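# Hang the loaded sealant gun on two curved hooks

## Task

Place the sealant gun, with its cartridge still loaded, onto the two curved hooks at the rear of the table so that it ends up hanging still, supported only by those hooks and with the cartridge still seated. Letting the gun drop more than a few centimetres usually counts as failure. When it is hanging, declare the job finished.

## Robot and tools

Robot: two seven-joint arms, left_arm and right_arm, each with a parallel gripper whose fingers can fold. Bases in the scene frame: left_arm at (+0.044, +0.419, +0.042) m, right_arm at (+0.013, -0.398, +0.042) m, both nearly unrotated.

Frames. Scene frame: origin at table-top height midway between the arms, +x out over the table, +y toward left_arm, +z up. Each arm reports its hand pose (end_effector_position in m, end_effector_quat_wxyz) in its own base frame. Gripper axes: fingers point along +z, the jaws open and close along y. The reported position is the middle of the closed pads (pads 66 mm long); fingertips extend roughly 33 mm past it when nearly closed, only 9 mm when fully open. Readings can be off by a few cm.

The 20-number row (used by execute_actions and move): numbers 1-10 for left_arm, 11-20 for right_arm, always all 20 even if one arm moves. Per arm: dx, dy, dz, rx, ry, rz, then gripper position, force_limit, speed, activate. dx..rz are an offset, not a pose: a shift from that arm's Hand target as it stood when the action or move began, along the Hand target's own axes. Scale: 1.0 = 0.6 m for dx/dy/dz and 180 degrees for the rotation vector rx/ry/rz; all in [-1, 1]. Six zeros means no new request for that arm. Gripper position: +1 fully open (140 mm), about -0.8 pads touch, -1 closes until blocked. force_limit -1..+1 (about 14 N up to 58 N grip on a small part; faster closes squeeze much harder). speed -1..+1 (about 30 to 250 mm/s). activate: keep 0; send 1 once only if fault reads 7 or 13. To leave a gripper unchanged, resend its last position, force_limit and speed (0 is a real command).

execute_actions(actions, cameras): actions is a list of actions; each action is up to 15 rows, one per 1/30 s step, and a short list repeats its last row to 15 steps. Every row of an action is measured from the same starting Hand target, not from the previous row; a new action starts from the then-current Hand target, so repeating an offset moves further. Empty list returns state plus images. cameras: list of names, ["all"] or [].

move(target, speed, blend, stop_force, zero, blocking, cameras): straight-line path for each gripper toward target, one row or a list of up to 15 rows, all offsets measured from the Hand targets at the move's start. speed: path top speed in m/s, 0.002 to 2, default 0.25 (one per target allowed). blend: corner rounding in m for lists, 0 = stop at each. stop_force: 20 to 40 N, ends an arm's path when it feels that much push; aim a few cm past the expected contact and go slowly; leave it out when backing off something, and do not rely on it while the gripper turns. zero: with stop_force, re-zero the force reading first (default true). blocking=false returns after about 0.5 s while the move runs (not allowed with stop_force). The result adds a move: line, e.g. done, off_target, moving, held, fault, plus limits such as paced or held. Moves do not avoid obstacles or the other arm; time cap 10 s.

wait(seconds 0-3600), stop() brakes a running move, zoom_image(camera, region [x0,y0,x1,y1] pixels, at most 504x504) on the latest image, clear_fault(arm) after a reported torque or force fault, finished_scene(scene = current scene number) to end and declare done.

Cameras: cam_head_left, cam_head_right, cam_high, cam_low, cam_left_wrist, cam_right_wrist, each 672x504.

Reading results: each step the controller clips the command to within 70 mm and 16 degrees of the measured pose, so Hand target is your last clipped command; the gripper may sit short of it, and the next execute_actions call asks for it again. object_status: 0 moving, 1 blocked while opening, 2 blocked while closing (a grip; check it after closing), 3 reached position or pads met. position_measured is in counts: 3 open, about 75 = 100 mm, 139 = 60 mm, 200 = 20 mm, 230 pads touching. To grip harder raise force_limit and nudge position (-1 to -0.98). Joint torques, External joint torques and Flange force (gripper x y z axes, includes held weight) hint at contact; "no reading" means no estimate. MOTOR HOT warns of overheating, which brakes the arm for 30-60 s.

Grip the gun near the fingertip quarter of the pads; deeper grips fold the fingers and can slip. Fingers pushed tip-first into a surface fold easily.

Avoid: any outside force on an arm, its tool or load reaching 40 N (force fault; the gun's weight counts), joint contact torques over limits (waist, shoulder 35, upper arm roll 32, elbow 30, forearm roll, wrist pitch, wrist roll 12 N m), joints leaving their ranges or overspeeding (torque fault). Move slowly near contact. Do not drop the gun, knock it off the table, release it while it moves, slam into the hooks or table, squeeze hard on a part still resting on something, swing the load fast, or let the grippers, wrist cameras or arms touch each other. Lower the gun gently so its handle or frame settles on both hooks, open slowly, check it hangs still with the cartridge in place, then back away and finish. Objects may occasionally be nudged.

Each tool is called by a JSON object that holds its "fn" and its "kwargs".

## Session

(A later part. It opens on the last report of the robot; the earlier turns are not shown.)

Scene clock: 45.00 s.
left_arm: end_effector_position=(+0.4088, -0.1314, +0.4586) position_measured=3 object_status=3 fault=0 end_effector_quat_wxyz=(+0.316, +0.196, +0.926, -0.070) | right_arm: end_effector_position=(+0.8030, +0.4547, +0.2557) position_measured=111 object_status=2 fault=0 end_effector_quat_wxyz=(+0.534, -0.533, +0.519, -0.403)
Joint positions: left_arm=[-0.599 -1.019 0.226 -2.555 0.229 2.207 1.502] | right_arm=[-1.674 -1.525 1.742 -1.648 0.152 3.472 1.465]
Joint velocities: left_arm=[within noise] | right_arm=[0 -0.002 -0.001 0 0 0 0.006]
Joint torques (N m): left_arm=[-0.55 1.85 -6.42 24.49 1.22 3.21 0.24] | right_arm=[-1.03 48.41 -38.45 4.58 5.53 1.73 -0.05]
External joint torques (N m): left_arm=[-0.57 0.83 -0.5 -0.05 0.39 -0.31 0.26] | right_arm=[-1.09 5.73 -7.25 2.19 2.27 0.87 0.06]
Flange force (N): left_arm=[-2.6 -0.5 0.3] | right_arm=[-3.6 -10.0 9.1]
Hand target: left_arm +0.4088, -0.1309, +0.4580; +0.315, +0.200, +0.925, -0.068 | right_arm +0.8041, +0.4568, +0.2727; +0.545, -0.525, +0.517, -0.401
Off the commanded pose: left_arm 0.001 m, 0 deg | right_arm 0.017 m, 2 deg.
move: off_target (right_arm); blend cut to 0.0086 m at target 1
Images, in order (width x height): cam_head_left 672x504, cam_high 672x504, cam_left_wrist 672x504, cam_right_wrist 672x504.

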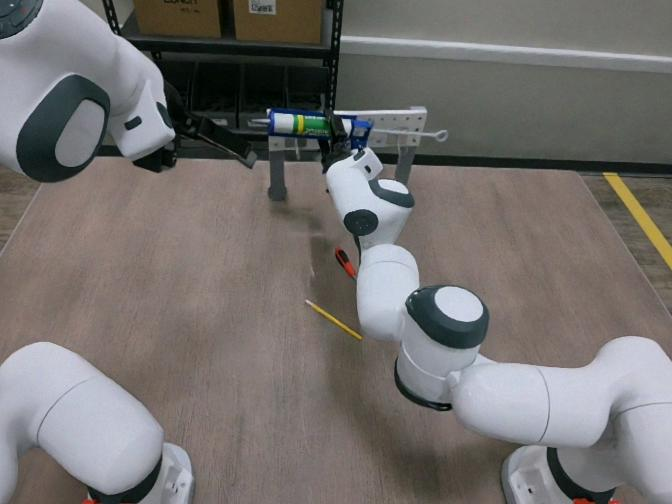

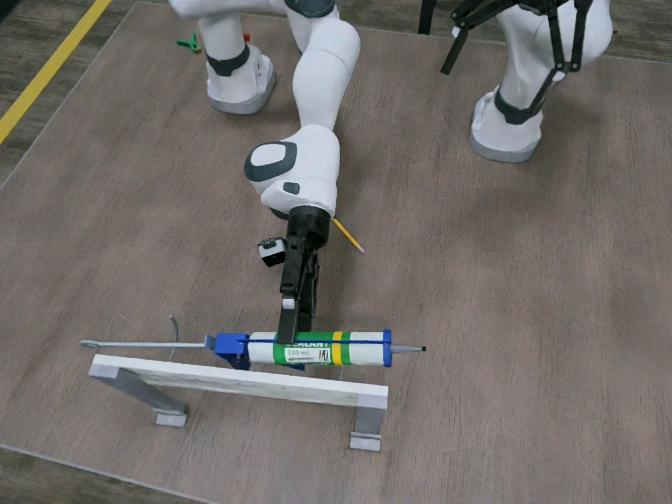

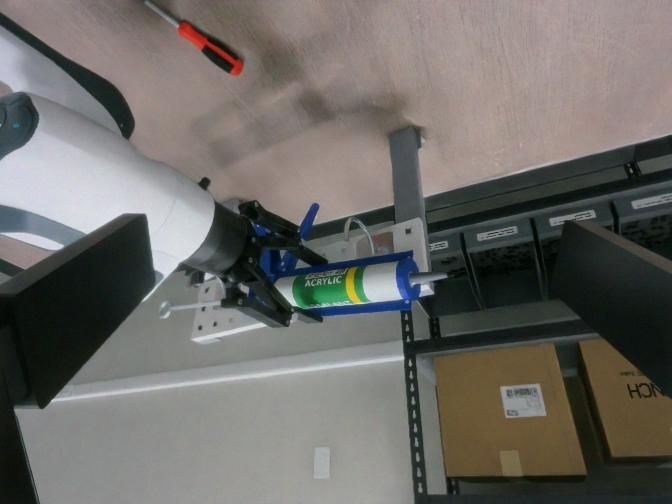

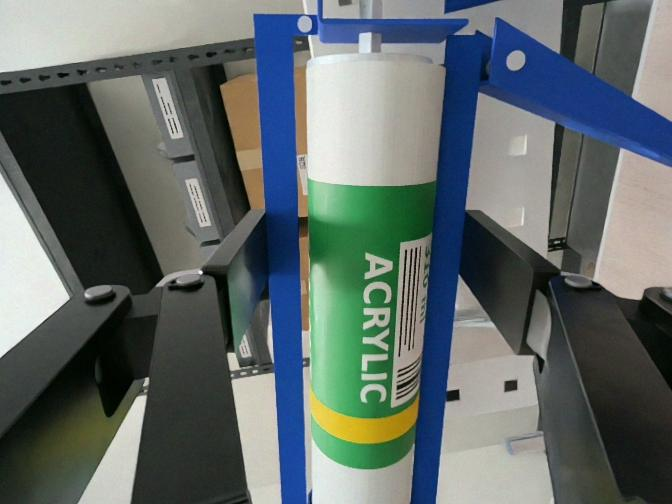

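{"fn": "move", "kwargs": {"target": [0,0,0,0,0,0,1,1,1,0, 0.0104,0.0739,0.0065,0,0,0,-1,0,-1,0], "speed": 0.08, "cameras": ["cam_high","cam_left_wrist","cam_head_left"]}}

{"fn": "zoom_image", "kwargs": {"camera": "cam_high", "region": [80, 240, 440, 460]}}

{"fn": "zoom_image", "kwargs": {"camera": "cam_left_wrist", "region": [180, 160, 450, 360]}}

Scene clock: 46.67 s.
left_arm: end_effector_position=(+0.4088, -0.1314, +0.4586) position_measured=3 object_status=3 fault=0 end_effector_quat_wxyz=(+0.316, +0.196, +0.926, -0.070) | right_arm: end_effector_position=(+0.8020, +0.4562, +0.2115) position_measured=111 object_status=2 fault=0 end_effector_quat_wxyz=(+0.536, -0.534, +0.517, -0.401)
Joint positions: left_arm=[-0.599 -1.019 0.226 -2.555 0.229 2.207 1.502] | right_arm=[-1.679 -1.645 1.736 -1.62 0.233 3.472 1.503]
Joint velocities: left_arm=[within noise] | right_arm=[0.001 -0.001 0.001 0 0 -0.001 0.006]
Joint torques (N m): left_arm=[-0.69 1.81 -6.4 24.44 1.22 3.21 0.19] | right_arm=[-1.12 48.4 -38.19 0.99 5.56 1.26 -0.07]
External joint torques (N m): left_arm=[-0.7 0.69 -0.51 -0.07 0.39 -0.29 0.21] | right_arm=[-1.12 5.82 -7.22 1.45 2.3 0.51 0.04]
Flange force (N): left_arm=[-2.2 -0.7 0.1] | right_arm=[-4.2 -9.4 9.8]
Hand target: left_arm +0.4088, -0.1309, +0.4580; +0.315, +0.200, +0.925, -0.068 | right_arm +0.8041, +0.4569, +0.2277; +0.545, -0.525, +0.517, -0.401
Off the commanded pose: left_arm 0.001 m, 0 deg | right_arm 0.016 m, 1 deg.
move: off_target (right_arm)
Images, in order (width x height): cam_head_left 672x504, cam_high 672x504, cam_left_wrist 672x504.

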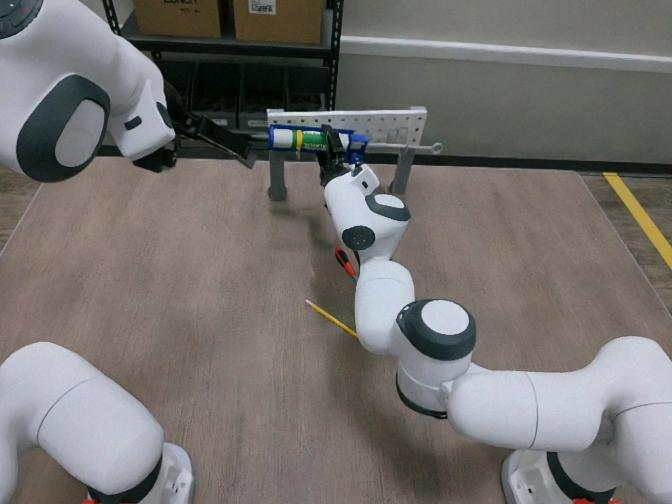

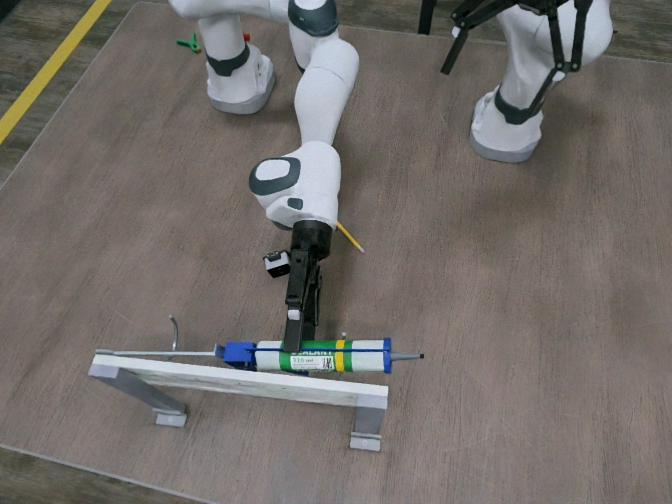

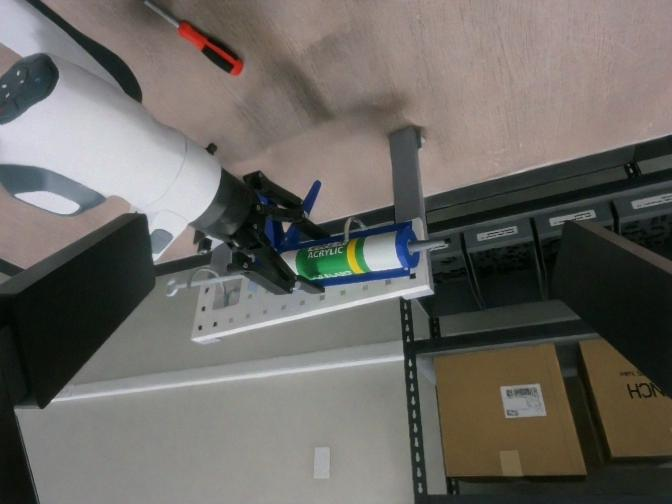

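Scaled by 1.400 from the camera's image (finer frame: 960x720).

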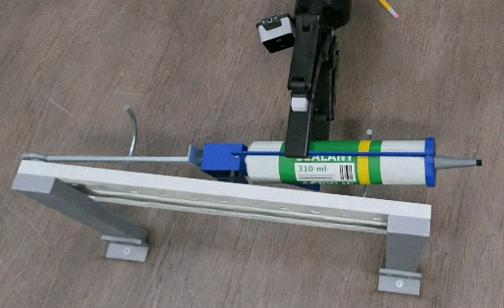

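Scaled by 1.867 from the camera's image (finer frame: 960x720).

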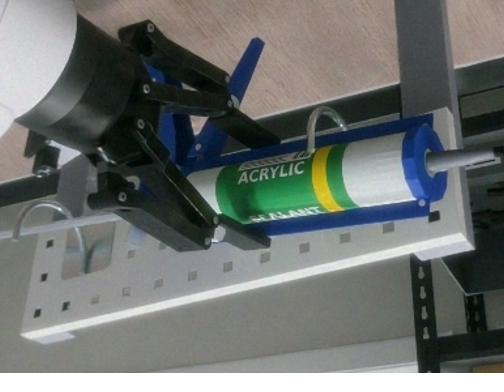

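{"fn": "move", "kwargs": {"target": [0,0,0,0,0,0,1,1,1,0, 0.0037,0.0263,0.0023,0,0,0,-1,0,-1,0], "speed": 0.05}}

{"fn": "move", "kwargs": {"target": [0,0,0,0,0,0,1,1,1,0, 0.0023,0.0164,0.0014,0,0,0,-1,0,-1,0], "speed": 0.05, "cameras": ["cam_high","cam_left_wrist"]}}

{"fn": "zoom_image", "kwargs": {"camera": "cam_left_wrist", "region": [180, 160, 450, 360]}}

Scene clock: 47.97 s.
left_arm: end_effector_position=(+0.4088, -0.1314, +0.4586) position_measured=3 object_status=3 fault=0 end_effector_quat_wxyz=(+0.316, +0.196, +0.926, -0.070) | right_arm: end_effector_position=(+0.8028, +0.4569, +0.2036) position_measured=111 object_status=2 fault=0 end_effector_quat_wxyz=(+0.536, -0.535, +0.511, -0.406)
Joint positions: left_arm=[-0.599 -1.019 0.226 -2.555 0.229 2.207 1.502] | right_arm=[-1.681 -1.684 1.725 -1.607 0.264 3.467 1.502]
Joint torques (N m): left_arm=[-0.56 1.77 -6.36 24.48 1.23 3.22 0.23] | right_arm=[-1.14 46.57 -33.16 0.24 5.72 1.04 0.81]
External joint torques (N m): left_arm=[-0.58 0.58 -0.45 0.03 0.39 -0.28 0.25] | right_arm=[-1.08 4.09 -2.38 1.69 2.47 0.34 0.91]
Flange force (N): left_arm=[-2.1 -0.4 -0.1] | right_arm=[-3.0 -4.4 10.1]
Hand target: left_arm +0.4088, -0.1309, +0.4580; +0.315, +0.200, +0.925, -0.068 | right_arm +0.8041, +0.4570, +0.2117; +0.545, -0.525, +0.517, -0.401
Off the commanded pose: left_arm 0.001 m, 0 deg | right_arm 0.008 m, 2 deg.
move: off_target (right_arm)

Scene clock: 48.97 s.
left_arm: end_effector_position=(+0.4088, -0.1314, +0.4586) position_measured=3 object_status=3 fault=0 end_effector_quat_wxyz=(+0.316, +0.196, +0.926, -0.070) | right_arm: end_effector_position=(+0.8034, +0.4573, +0.1990) position_measured=111 object_status=2 fault=0 end_effector_quat_wxyz=(+0.535, -0.538, +0.506, -0.411)
Joint positions: left_arm=[-0.599 -1.019 0.226 -2.555 0.229 2.207 1.502] | right_arm=[-1.684 -1.705 1.724 -1.595 0.304 3.464 1.468]
Joint velocities: left_arm=[within noise] | right_arm=[0 0 0.002 0 0.001 0 -0.004]
Joint torques (N m): left_arm=[-0.54 1.84 -6.3 24.48 1.23 3.2 0.17] | right_arm=[-0.82 45.54 -29.69 0.16 5.82 0.87 1.61]
External joint torques (N m): left_arm=[-0.53 0.68 -0.4 -0.03 0.39 -0.31 0.19] | right_arm=[-0.73 2.84 1.07 2.06 2.55 0.14 1.72]
Flange force (N): left_arm=[-2.2 -0.4 0.1] | right_arm=[-2.6 -0.7 9.3]
Hand target: left_arm +0.4088, -0.1309, +0.4580; +0.315, +0.200, +0.925, -0.068 | right_arm +0.8041, +0.4570, +0.2017; +0.545, -0.525, +0.517, -0.401
Off the commanded pose: left_arm 0.001 m, 0 deg | right_arm 0.003 m, 3 deg.
move: off_target (right_arm)

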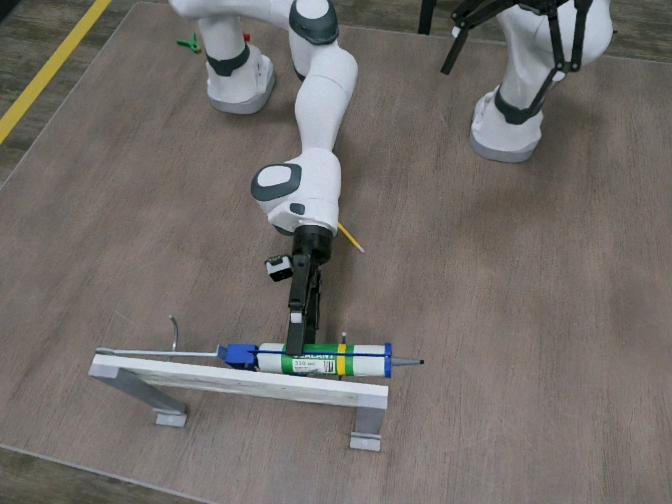

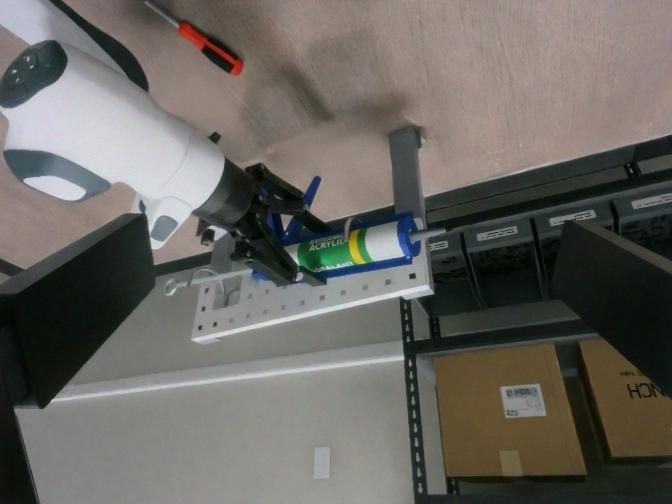

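Scaled by 1.867 from the camera's image (finer frame: 960x720).

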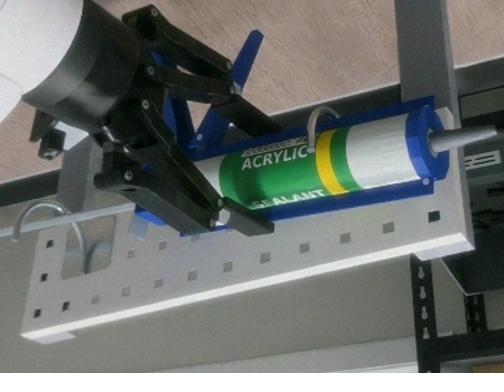

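{"fn": "execute_actions", "kwargs": {"actions": [], "cameras": ["cam_head_left","cam_head_right","cam_low","cam_high"]}}

{"fn": "zoom_image", "kwargs": {"camera": "cam_head_right", "region": [240, 80, 460, 220]}}

{"fn": "zoom_image", "kwargs": {"camera": "cam_high", "region": [80, 290, 440, 410]}}

Scene clock: 49.63 s.
left_arm: end_effector_position=(+0.4088, -0.1314, +0.4586) position_measured=3 object_status=3 fault=0 end_effector_quat_wxyz=(+0.316, +0.196, +0.926, -0.070) | right_arm: end_effector_position=(+0.8034, +0.4573, +0.1989) position_measured=111 object_status=2 fault=0 end_effector_quat_wxyz=(+0.535, -0.538, +0.505, -0.411)
Joint positions: left_arm=[-0.599 -1.019 0.226 -2.555 0.229 2.207 1.502] | right_arm=[-1.684 -1.705 1.724 -1.595 0.304 3.464 1.467]
Joint velocities: within noise
Joint torques (N m): left_arm=[-0.6 1.84 -6.33 24.56 1.25 3.22 0.23] | right_arm=[-0.84 45.53 -30.06 0.17 5.87 0.87 1.58]
External joint torques (N m): left_arm=[-0.65 0.79 -0.45 0 0.41 -0.29 0.25] | right_arm=[-0.88 2.78 0.74 2.01 2.6 0.12 1.69]
Flange force (N): left_arm=[-2.6 -0.4 0.2] | right_arm=[-2.7 -0.4 10.0]
Hand target: left_arm +0.4088, -0.1309, +0.4580; +0.315, +0.200, +0.925, -0.068 | right_arm +0.8041, +0.4570, +0.2017; +0.545, -0.525, +0.517, -0.401
Tool commands: left_gripper/position=+1.0 left_gripper/force_limit=+1.0 left_gripper/speed=+1.0 left_gripper/activate=+0.0 right_gripper/position=-1.0 right_gripper/force_limit=+0.0 right_gripper/speed=-1.0 right_gripper/activate=+0.0
Off the commanded pose: left_arm 0.001 m, 0 deg | right_arm 0.003 m, 3 deg.
Images, in order (width x height): cam_head_left 672x504, cam_head_right 672x504, cam_high 672x504, cam_low 672x504.

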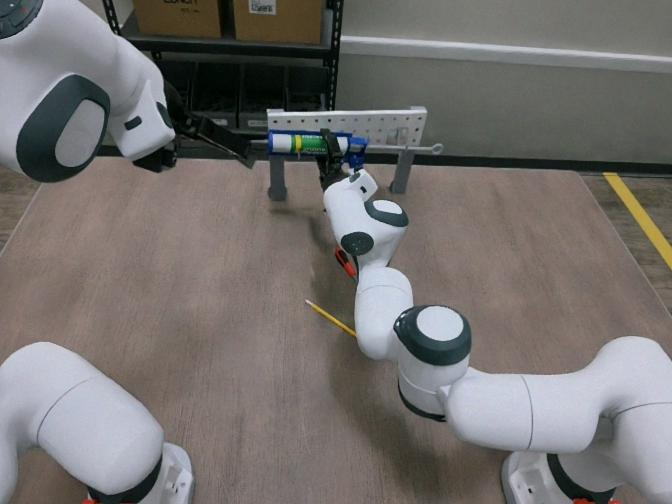

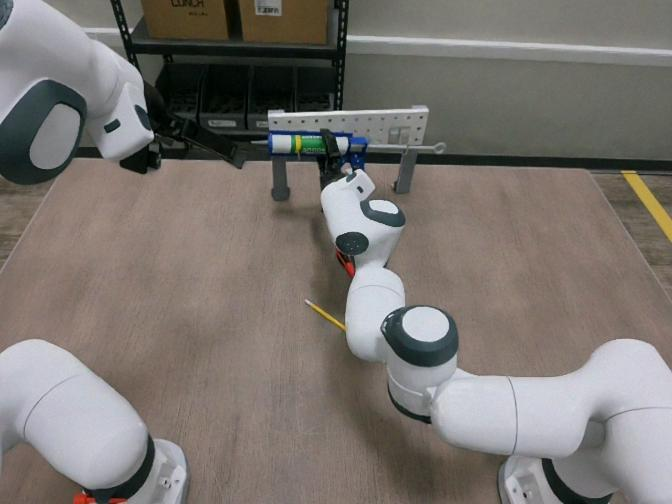

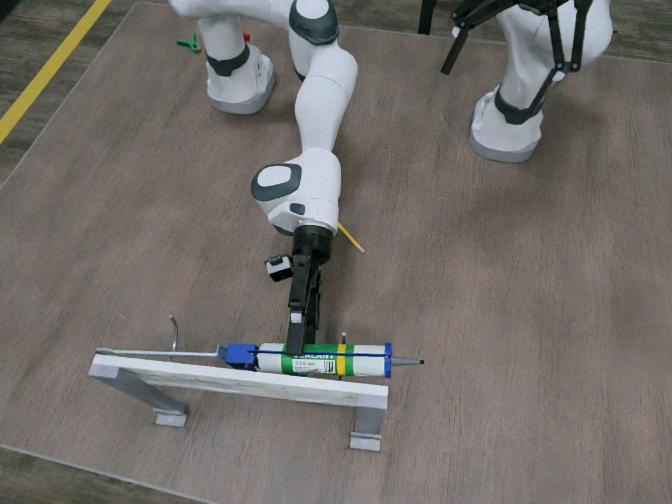

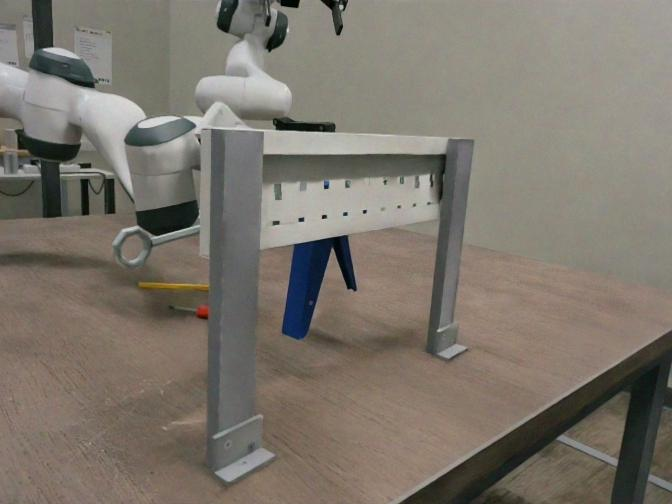

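Scaled by 2.291 from the camera's image (finer frame: 960x720).

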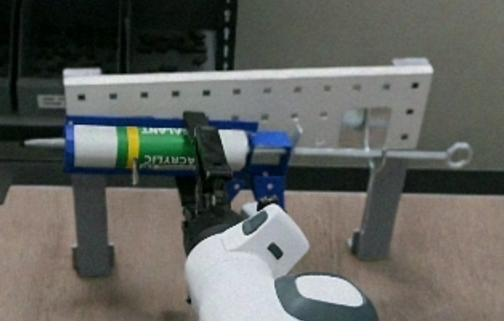

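Scaled by 1.400 from the camera's image (finer frame: 960x720).

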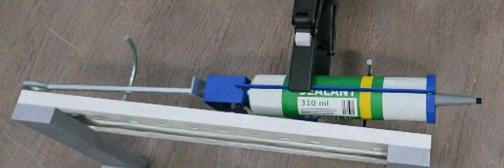

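{"fn": "move", "kwargs": {"target": [0,0,0,0,0,0,1,1,1,0, 0.0019,0.0131,0.0012,0,0,-0.012,-1,0,-1,0], "speed": 0.05}}

{"fn": "move", "kwargs": {"target": [0,0,0,0,0,0,1,1,1,0, 0.0014,0.0099,0.0009,0,0,-0.006,-1,0,-1,0], "speed": 0.05, "cameras": ["cam_high","cam_left_wrist"]}}

{"fn": "zoom_image", "kwargs": {"camera": "cam_left_wrist", "region": [180, 160, 450, 360]}}

Scene clock: 50.97 s.
left_arm: end_effector_position=(+0.4088, -0.1314, +0.4586) position_measured=3 object_status=3 fault=0 end_effector_quat_wxyz=(+0.316, +0.196, +0.926, -0.070) | right_arm: end_effector_position=(+0.8041, +0.4574, +0.1987) position_measured=111 object_status=2 fault=0 end_effector_quat_wxyz=(+0.537, -0.537, +0.503, -0.414)
Joint positions: left_arm=[-0.599 -1.019 0.226 -2.555 0.229 2.207 1.502] | right_arm=[-1.686 -1.721 1.72 -1.587 0.336 3.461 1.449]
Joint torques (N m): left_arm=[-0.55 1.88 -6.34 24.45 1.21 3.2 0.2] | right_arm=[-0.61 42.15 -27.41 0.52 4.01 0.73 0.59]
External joint torques (N m): left_arm=[-0.59 0.84 -0.45 -0.11 0.38 -0.32 0.22] | right_arm=[-0.86 -0.57 3.21 2.63 0.75 -0.05 0.69]
Flange force (N): left_arm=[-2.5 -0.5 0.4] | right_arm=[-3.0 4.3 12.8]
Hand target: left_arm +0.4088, -0.1309, +0.4580; +0.315, +0.200, +0.925, -0.068 | right_arm +0.8041, +0.4570, +0.1938; +0.537, -0.535, +0.507, -0.411
Off the commanded pose: left_arm 0.001 m, 0 deg | right_arm 0.005 m, 1 deg.
move: off_target (right_arm)

Scene clock: 51.57 s.
left_arm: end_effector_position=(+0.4088, -0.1314, +0.4586) position_measured=3 object_status=3 fault=0 end_effector_quat_wxyz=(+0.316, +0.196, +0.926, -0.070) | right_arm: end_effector_position=(+0.8046, +0.4574, +0.1987) position_measured=111 object_status=2 fault=0 end_effector_quat_wxyz=(+0.538, -0.535, +0.501, -0.416)
Joint positions: left_arm=[-0.599 -1.019 0.226 -2.555 0.229 2.207 1.502] | right_arm=[-1.687 -1.734 1.713 -1.583 0.35 3.459 1.448]
Joint torques (N m): left_arm=[-0.6 1.85 -6.39 24.5 1.23 3.22 0.19] | right_arm=[-0.5 39.55 -25.22 1.23 2.78 0.48 0.1]
External joint torques (N m): left_arm=[-0.6 0.65 -0.46 -0.01 0.39 -0.3 0.21] | right_arm=[-0.62 -3.21 5.39 3.77 -0.49 -0.27 0.2]
Flange force (N): left_arm=[-2.1 -0.5 0.0] | right_arm=[-4.7 9.1 17.2]
Hand target: left_arm +0.4088, -0.1309, +0.4580; +0.315, +0.200, +0.925, -0.068 | right_arm +0.8042, +0.4568, +0.1877; +0.533, -0.540, +0.502, -0.416
Off the commanded pose: left_arm 0.001 m, 0 deg | right_arm 0.011 m, 1 deg.
move: off_target (right_arm)

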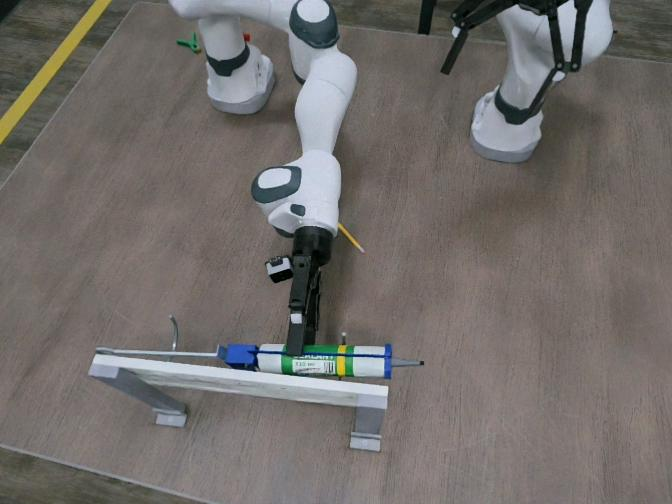

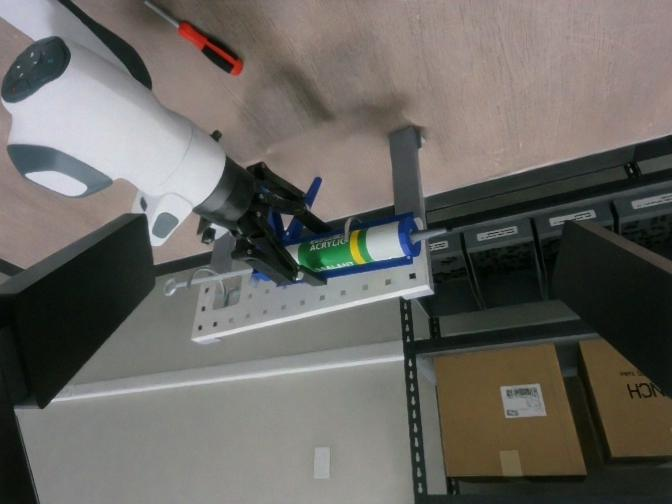

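Scaled by 1.867 from the camera's image (finer frame: 960x720).

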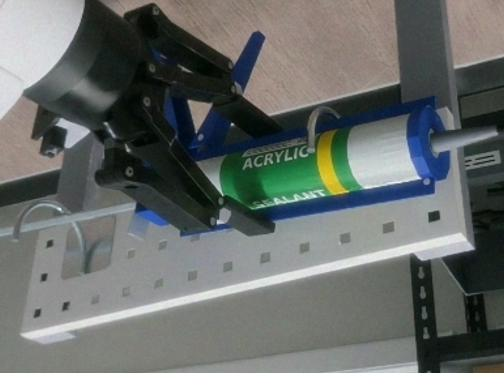

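{"fn": "move", "kwargs": {"target": [0,0,0,0,0,0,1,1,1,0, -0.0021,-0.0148,-0.0013,0,0,0,-1,0,-1,0], "speed": 0.05}}

{"fn": "execute_actions", "kwargs": {"actions": [[[0,0,0,0,0,0,1,1,1,0, 0,0,0,0,0,0,0.5,0,-1,0]],[[0,0,0,0,0,0,1,1,1,0, 0,0,0,0,0,0,0.5,0,-1,0]]], "cameras": ["cam_high","cam_left_wrist"]}}

{"fn": "zoom_image", "kwargs": {"camera": "cam_left_wrist", "region": [180, 160, 450, 360]}}

Scene clock: 52.43 s.
left_arm: end_effector_position=(+0.4088, -0.1314, +0.4586) position_measured=3 object_status=3 fault=0 end_effector_quat_wxyz=(+0.316, +0.196, +0.926, -0.070) | right_arm: end_effector_position=(+0.8045, +0.4574, +0.1987) position_measured=111 object_status=2 fault=0 end_effector_quat_wxyz=(+0.535, -0.537, +0.502, -0.415)
Joint positions: left_arm=[-0.599 -1.019 0.226 -2.555 0.229 2.207 1.502] | right_arm=[-1.687 -1.719 1.721 -1.586 0.335 3.459 1.444]
Joint torques (N m): left_arm=[-0.56 1.77 -6.32 24.38 1.22 3.22 0.23] | right_arm=[-0.07 43.85 -28.57 -1.69 2.53 0.95 -0.18]
External joint torques (N m): left_arm=[-0.58 0.62 -0.43 -0.12 0.38 -0.29 0.25] | right_arm=[-0.32 1 2.12 0.36 -0.73 0.16 -0.07]
Flange force (N): left_arm=[-1.7 -0.4 0.1] | right_arm=[2.2 -5.1 -0.7]
Hand target: left_arm +0.4088, -0.1309, +0.4580; +0.315, +0.200, +0.925, -0.068 | right_arm +0.8041, +0.4573, +0.1967; +0.533, -0.540, +0.502, -0.416
Off the commanded pose: left_arm 0.001 m, 0 deg | right_arm 0.002 m, 0 deg.
move: done

Scene clock: 53.63 s.
left_arm: end_effector_position=(+0.4088, -0.1314, +0.4586) position_measured=3 object_status=3 fault=0 end_effector_quat_wxyz=(+0.316, +0.196, +0.926, -0.070) | right_arm: end_effector_position=(+0.8044, +0.4574, +0.1978) position_measured=66 object_status=0 fault=0 end_effector_quat_wxyz=(+0.534, -0.538, +0.502, -0.415)
Joint positions: left_arm=[-0.599 -1.019 0.226 -2.555 0.229 2.207 1.502] | right_arm=[-1.687 -1.719 1.722 -1.586 0.333 3.459 1.444]
Joint torques (N m): left_arm=[-0.47 1.84 -6.36 24.48 1.21 3.22 0.23] | right_arm=[-0.61 43.82 -29.22 -1.65 2.85 0.71 0.01]
External joint torques (N m): left_arm=[-0.51 0.66 -0.47 0.02 0.38 -0.28 0.25] | right_arm=[-0.81 1.06 1.36 0.41 -0.4 -0.07 0.11]
External joint torques at the end of the 1st action: left_arm=[-0.57 0.57 -0.48 0.08 0.39 -0.29 0.27] | right_arm=[-0.58 1.12 1.38 0.48 -0.41 -0.07 0.1]
Flange force (N): left_arm=[-2.2 -0.4 0.0] | right_arm=[1.0 -4.0 2.4]
Flange force at the end of the 1st action (N): left_arm=[-2.1 -0.4 -0.3] | right_arm=[0.9 -4.1 1.8]
Hand target: left_arm +0.4088, -0.1309, +0.4580; +0.315, +0.200, +0.925, -0.068 | right_arm +0.8041, +0.4573, +0.1967; +0.533, -0.540, +0.502, -0.416
Off the commanded pose: left_arm 0.001 m, 0 deg | right_arm 0.001 m, 0 deg.

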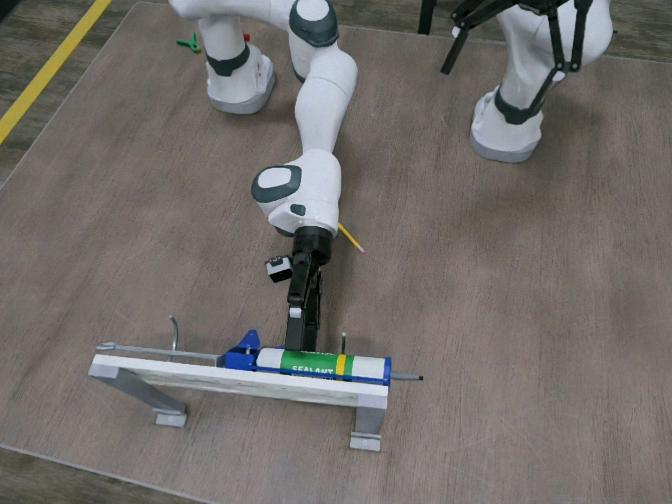

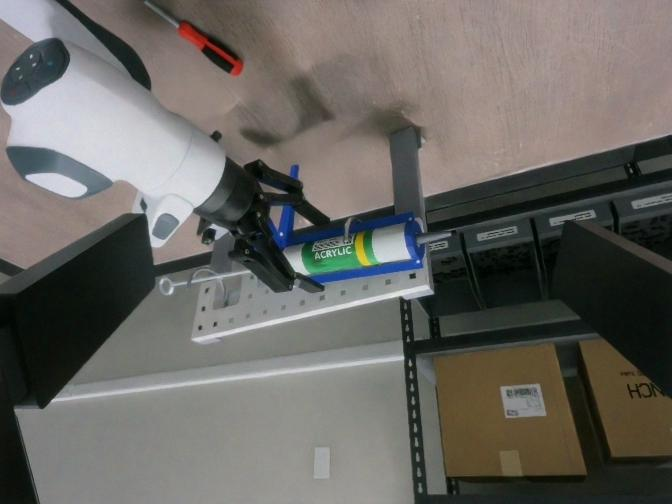

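Scaled by 1.867 from the camera's image (finer frame: 960x720).

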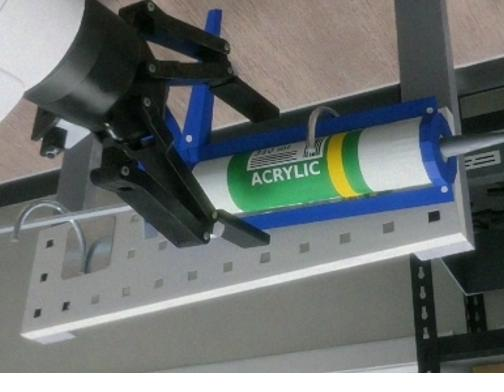

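{"fn": "execute_actions", "kwargs": {"actions": [[[0,0,0,0,0,0,1,1,1,0, 0,0,0,0,0,0,1,0,-0.5,0]],[[0,0,0,0,0,0,1,1,1,0, 0,0,0,0,0,0,1,0,-0.5,0]]], "cameras": ["cam_high","cam_right_wrist"]}}

{"fn": "zoom_image", "kwargs": {"camera": "cam_high", "region": [80, 290, 440, 410]}}

Scene clock: 55.03 s.
left_arm: end_effector_position=(+0.4088, -0.1314, +0.4586) position_measured=3 object_status=3 fault=0 end_effector_quat_wxyz=(+0.316, +0.196, +0.926, -0.070) | right_arm: end_effector_position=(+0.8044, +0.4574, +0.1978) position_measured=3 object_status=3 fault=0 end_effector_quat_wxyz=(+0.534, -0.538, +0.502, -0.415)
Joint positions: left_arm=[-0.599 -1.019 0.226 -2.555 0.229 2.207 1.502] | right_arm=[-1.687 -1.719 1.722 -1.586 0.333 3.459 1.444]
Joint torques (N m): left_arm=[-0.58 1.85 -6.42 24.46 1.24 3.21 0.18] | right_arm=[-0.62 43.83 -29.26 -1.69 2.84 0.69 -0.02]
External joint torques (N m): left_arm=[-0.6 0.68 -0.53 -0.03 0.41 -0.29 0.2] | right_arm=[-0.77 1.1 1.31 0.39 -0.4 -0.08 0.08]
External joint torques at the end of the 1st action: left_arm=[-0.58 0.59 -0.5 -0.01 0.39 -0.3 0.24] | right_arm=[-0.81 1.2 1.21 0.4 -0.38 -0.08 0.07]
Flange force (N): left_arm=[-2.2 -0.7 0.0] | right_arm=[1.0 -4.2 2.1]
Flange force at the end of the 1st action (N): left_arm=[-1.9 -0.6 -0.1] | right_arm=[1.0 -4.4 2.4]
Hand target: left_arm +0.4088, -0.1309, +0.4580; +0.315, +0.200, +0.925, -0.068 | right_arm +0.8041, +0.4573, +0.1967; +0.533, -0.540, +0.502, -0.416
Off the commanded pose: left_arm 0.001 m, 0 deg | right_arm 0.001 m, 0 deg.

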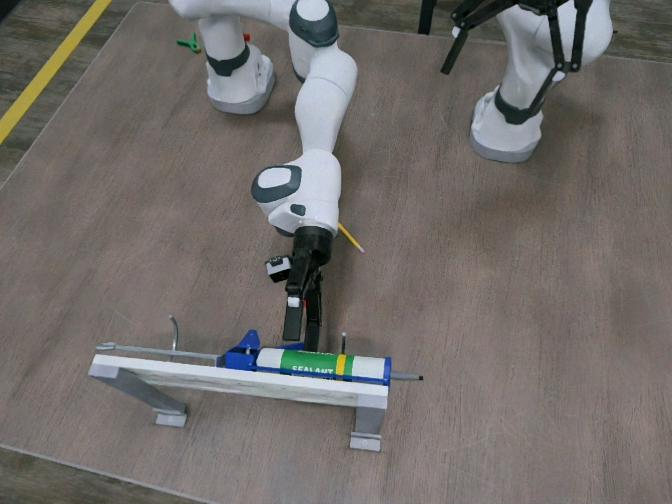

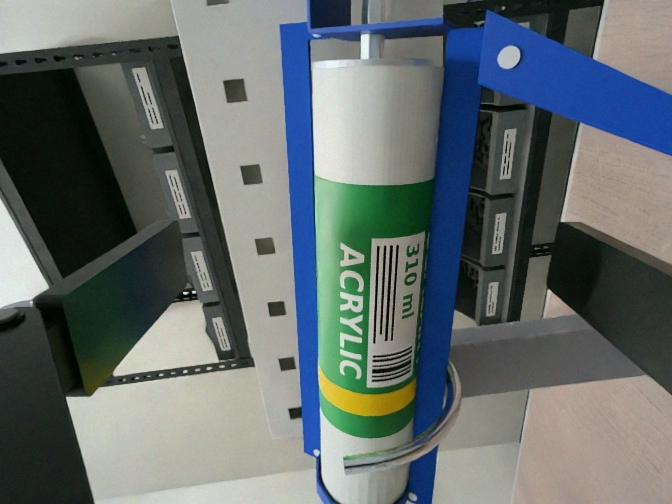

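Scaled by 1.400 from the camera's image (finer frame: 960x720).

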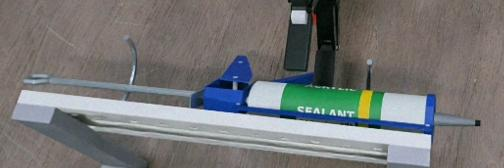

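{"fn": "move", "kwargs": {"target": [0,0,0,0,0,0,1,1,1,0, 0,0,-0.28,0,0,0,1,0,-0.5,0], "speed": 0.2, "cameras": ["cam_high","cam_right_wrist","cam_left_wrist","cam_head_left"]}}

{"fn": "zoom_image", "kwargs": {"camera": "cam_left_wrist", "region": [130, 130, 480, 360]}}

Scene clock: 56.90 s.
left_arm: end_effector_position=(+0.4088, -0.1314, +0.4586) position_measured=3 object_status=3 fault=0 end_effector_quat_wxyz=(+0.316, +0.196, +0.926, -0.070) | right_arm: end_effector_position=(+0.6402, +0.4289, +0.2110) position_measured=3 object_status=3 fault=0 end_effector_quat_wxyz=(+0.530, -0.540, +0.501, -0.420)
Joint positions: left_arm=[-0.599 -1.019 0.226 -2.555 0.229 2.207 1.502] | right_arm=[-1.18 -1.617 1.815 -2.221 0.337 3.58 1.444]
Joint velocities: left_arm=[within noise] | right_arm=[0 -0.001 0 0.001 0.001 0.003 0.001]
Joint torques (N m): left_arm=[-0.59 1.81 -6.4 24.55 1.23 3.21 0.22] | right_arm=[0.05 29.88 -29.55 -2.08 3.97 0.94 0.02]
External joint torques (N m): left_arm=[-0.57 0.77 -0.47 -0.06 0.39 -0.32 0.24] | right_arm=[-0.12 1.65 1.19 0.52 0.59 0.2 0.12]
Flange force (N): left_arm=[-2.4 -0.5 0.2] | right_arm=[0.8 -1.4 0.5]
Hand target: left_arm +0.4088, -0.1309, +0.4580; +0.315, +0.200, +0.925, -0.068 | right_arm +0.6388, +0.4308, +0.2111; +0.533, -0.540, +0.502, -0.416
Off the commanded pose: left_arm 0.001 m, 0 deg | right_arm 0.002 m, 1 deg.
move: done
Images, in order (width x height): cam_head_left 672x504, cam_high 672x504, cam_left_wrist 672x504, cam_right_wrist 672x504.

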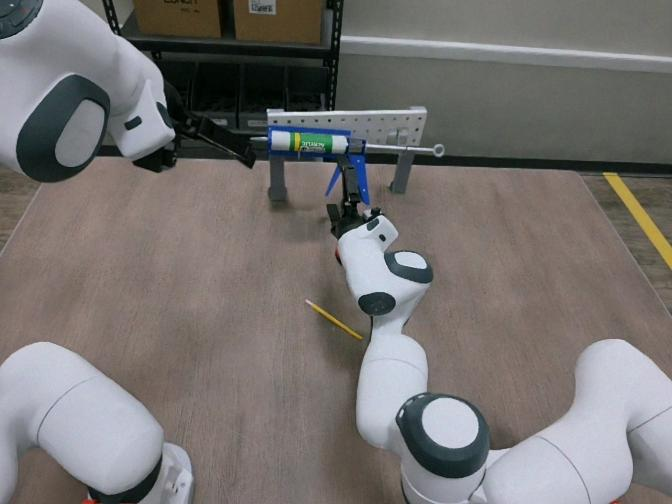

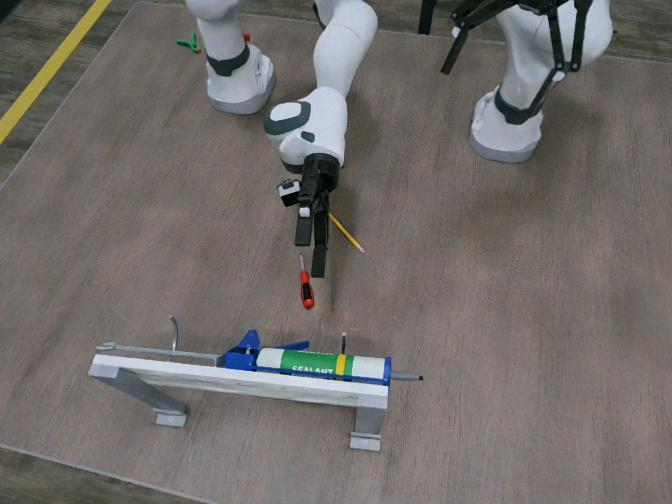

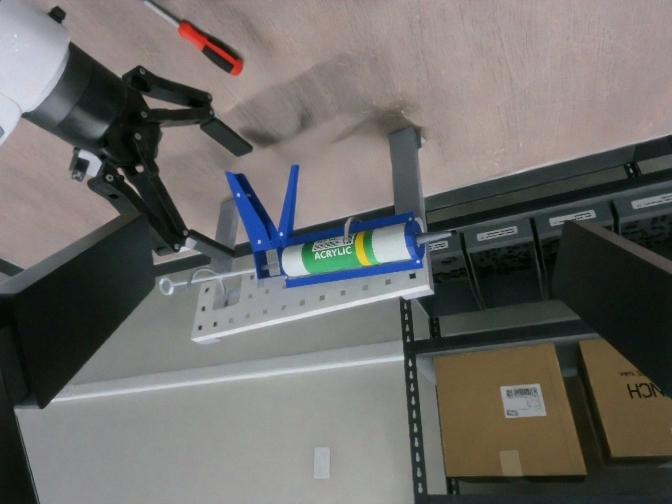

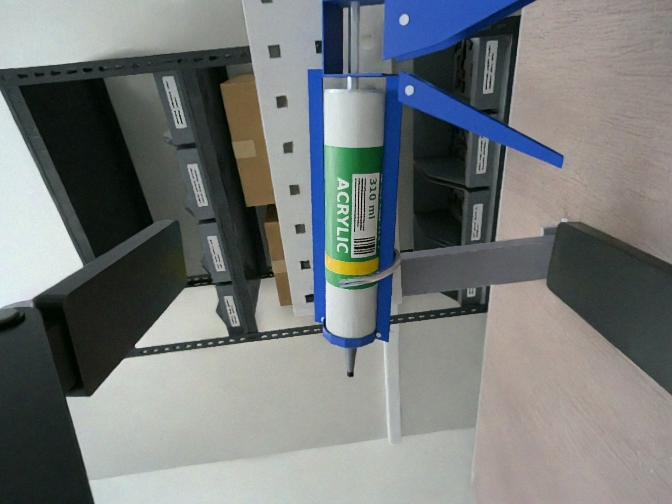

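Scaled by 1.440 from the camera's image (finer frame: 960x720).

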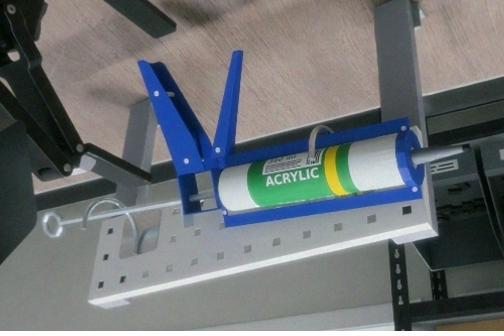

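{"fn": "finished_scene", "kwargs": {"scene": 2}}

The scene is finished: the task was done.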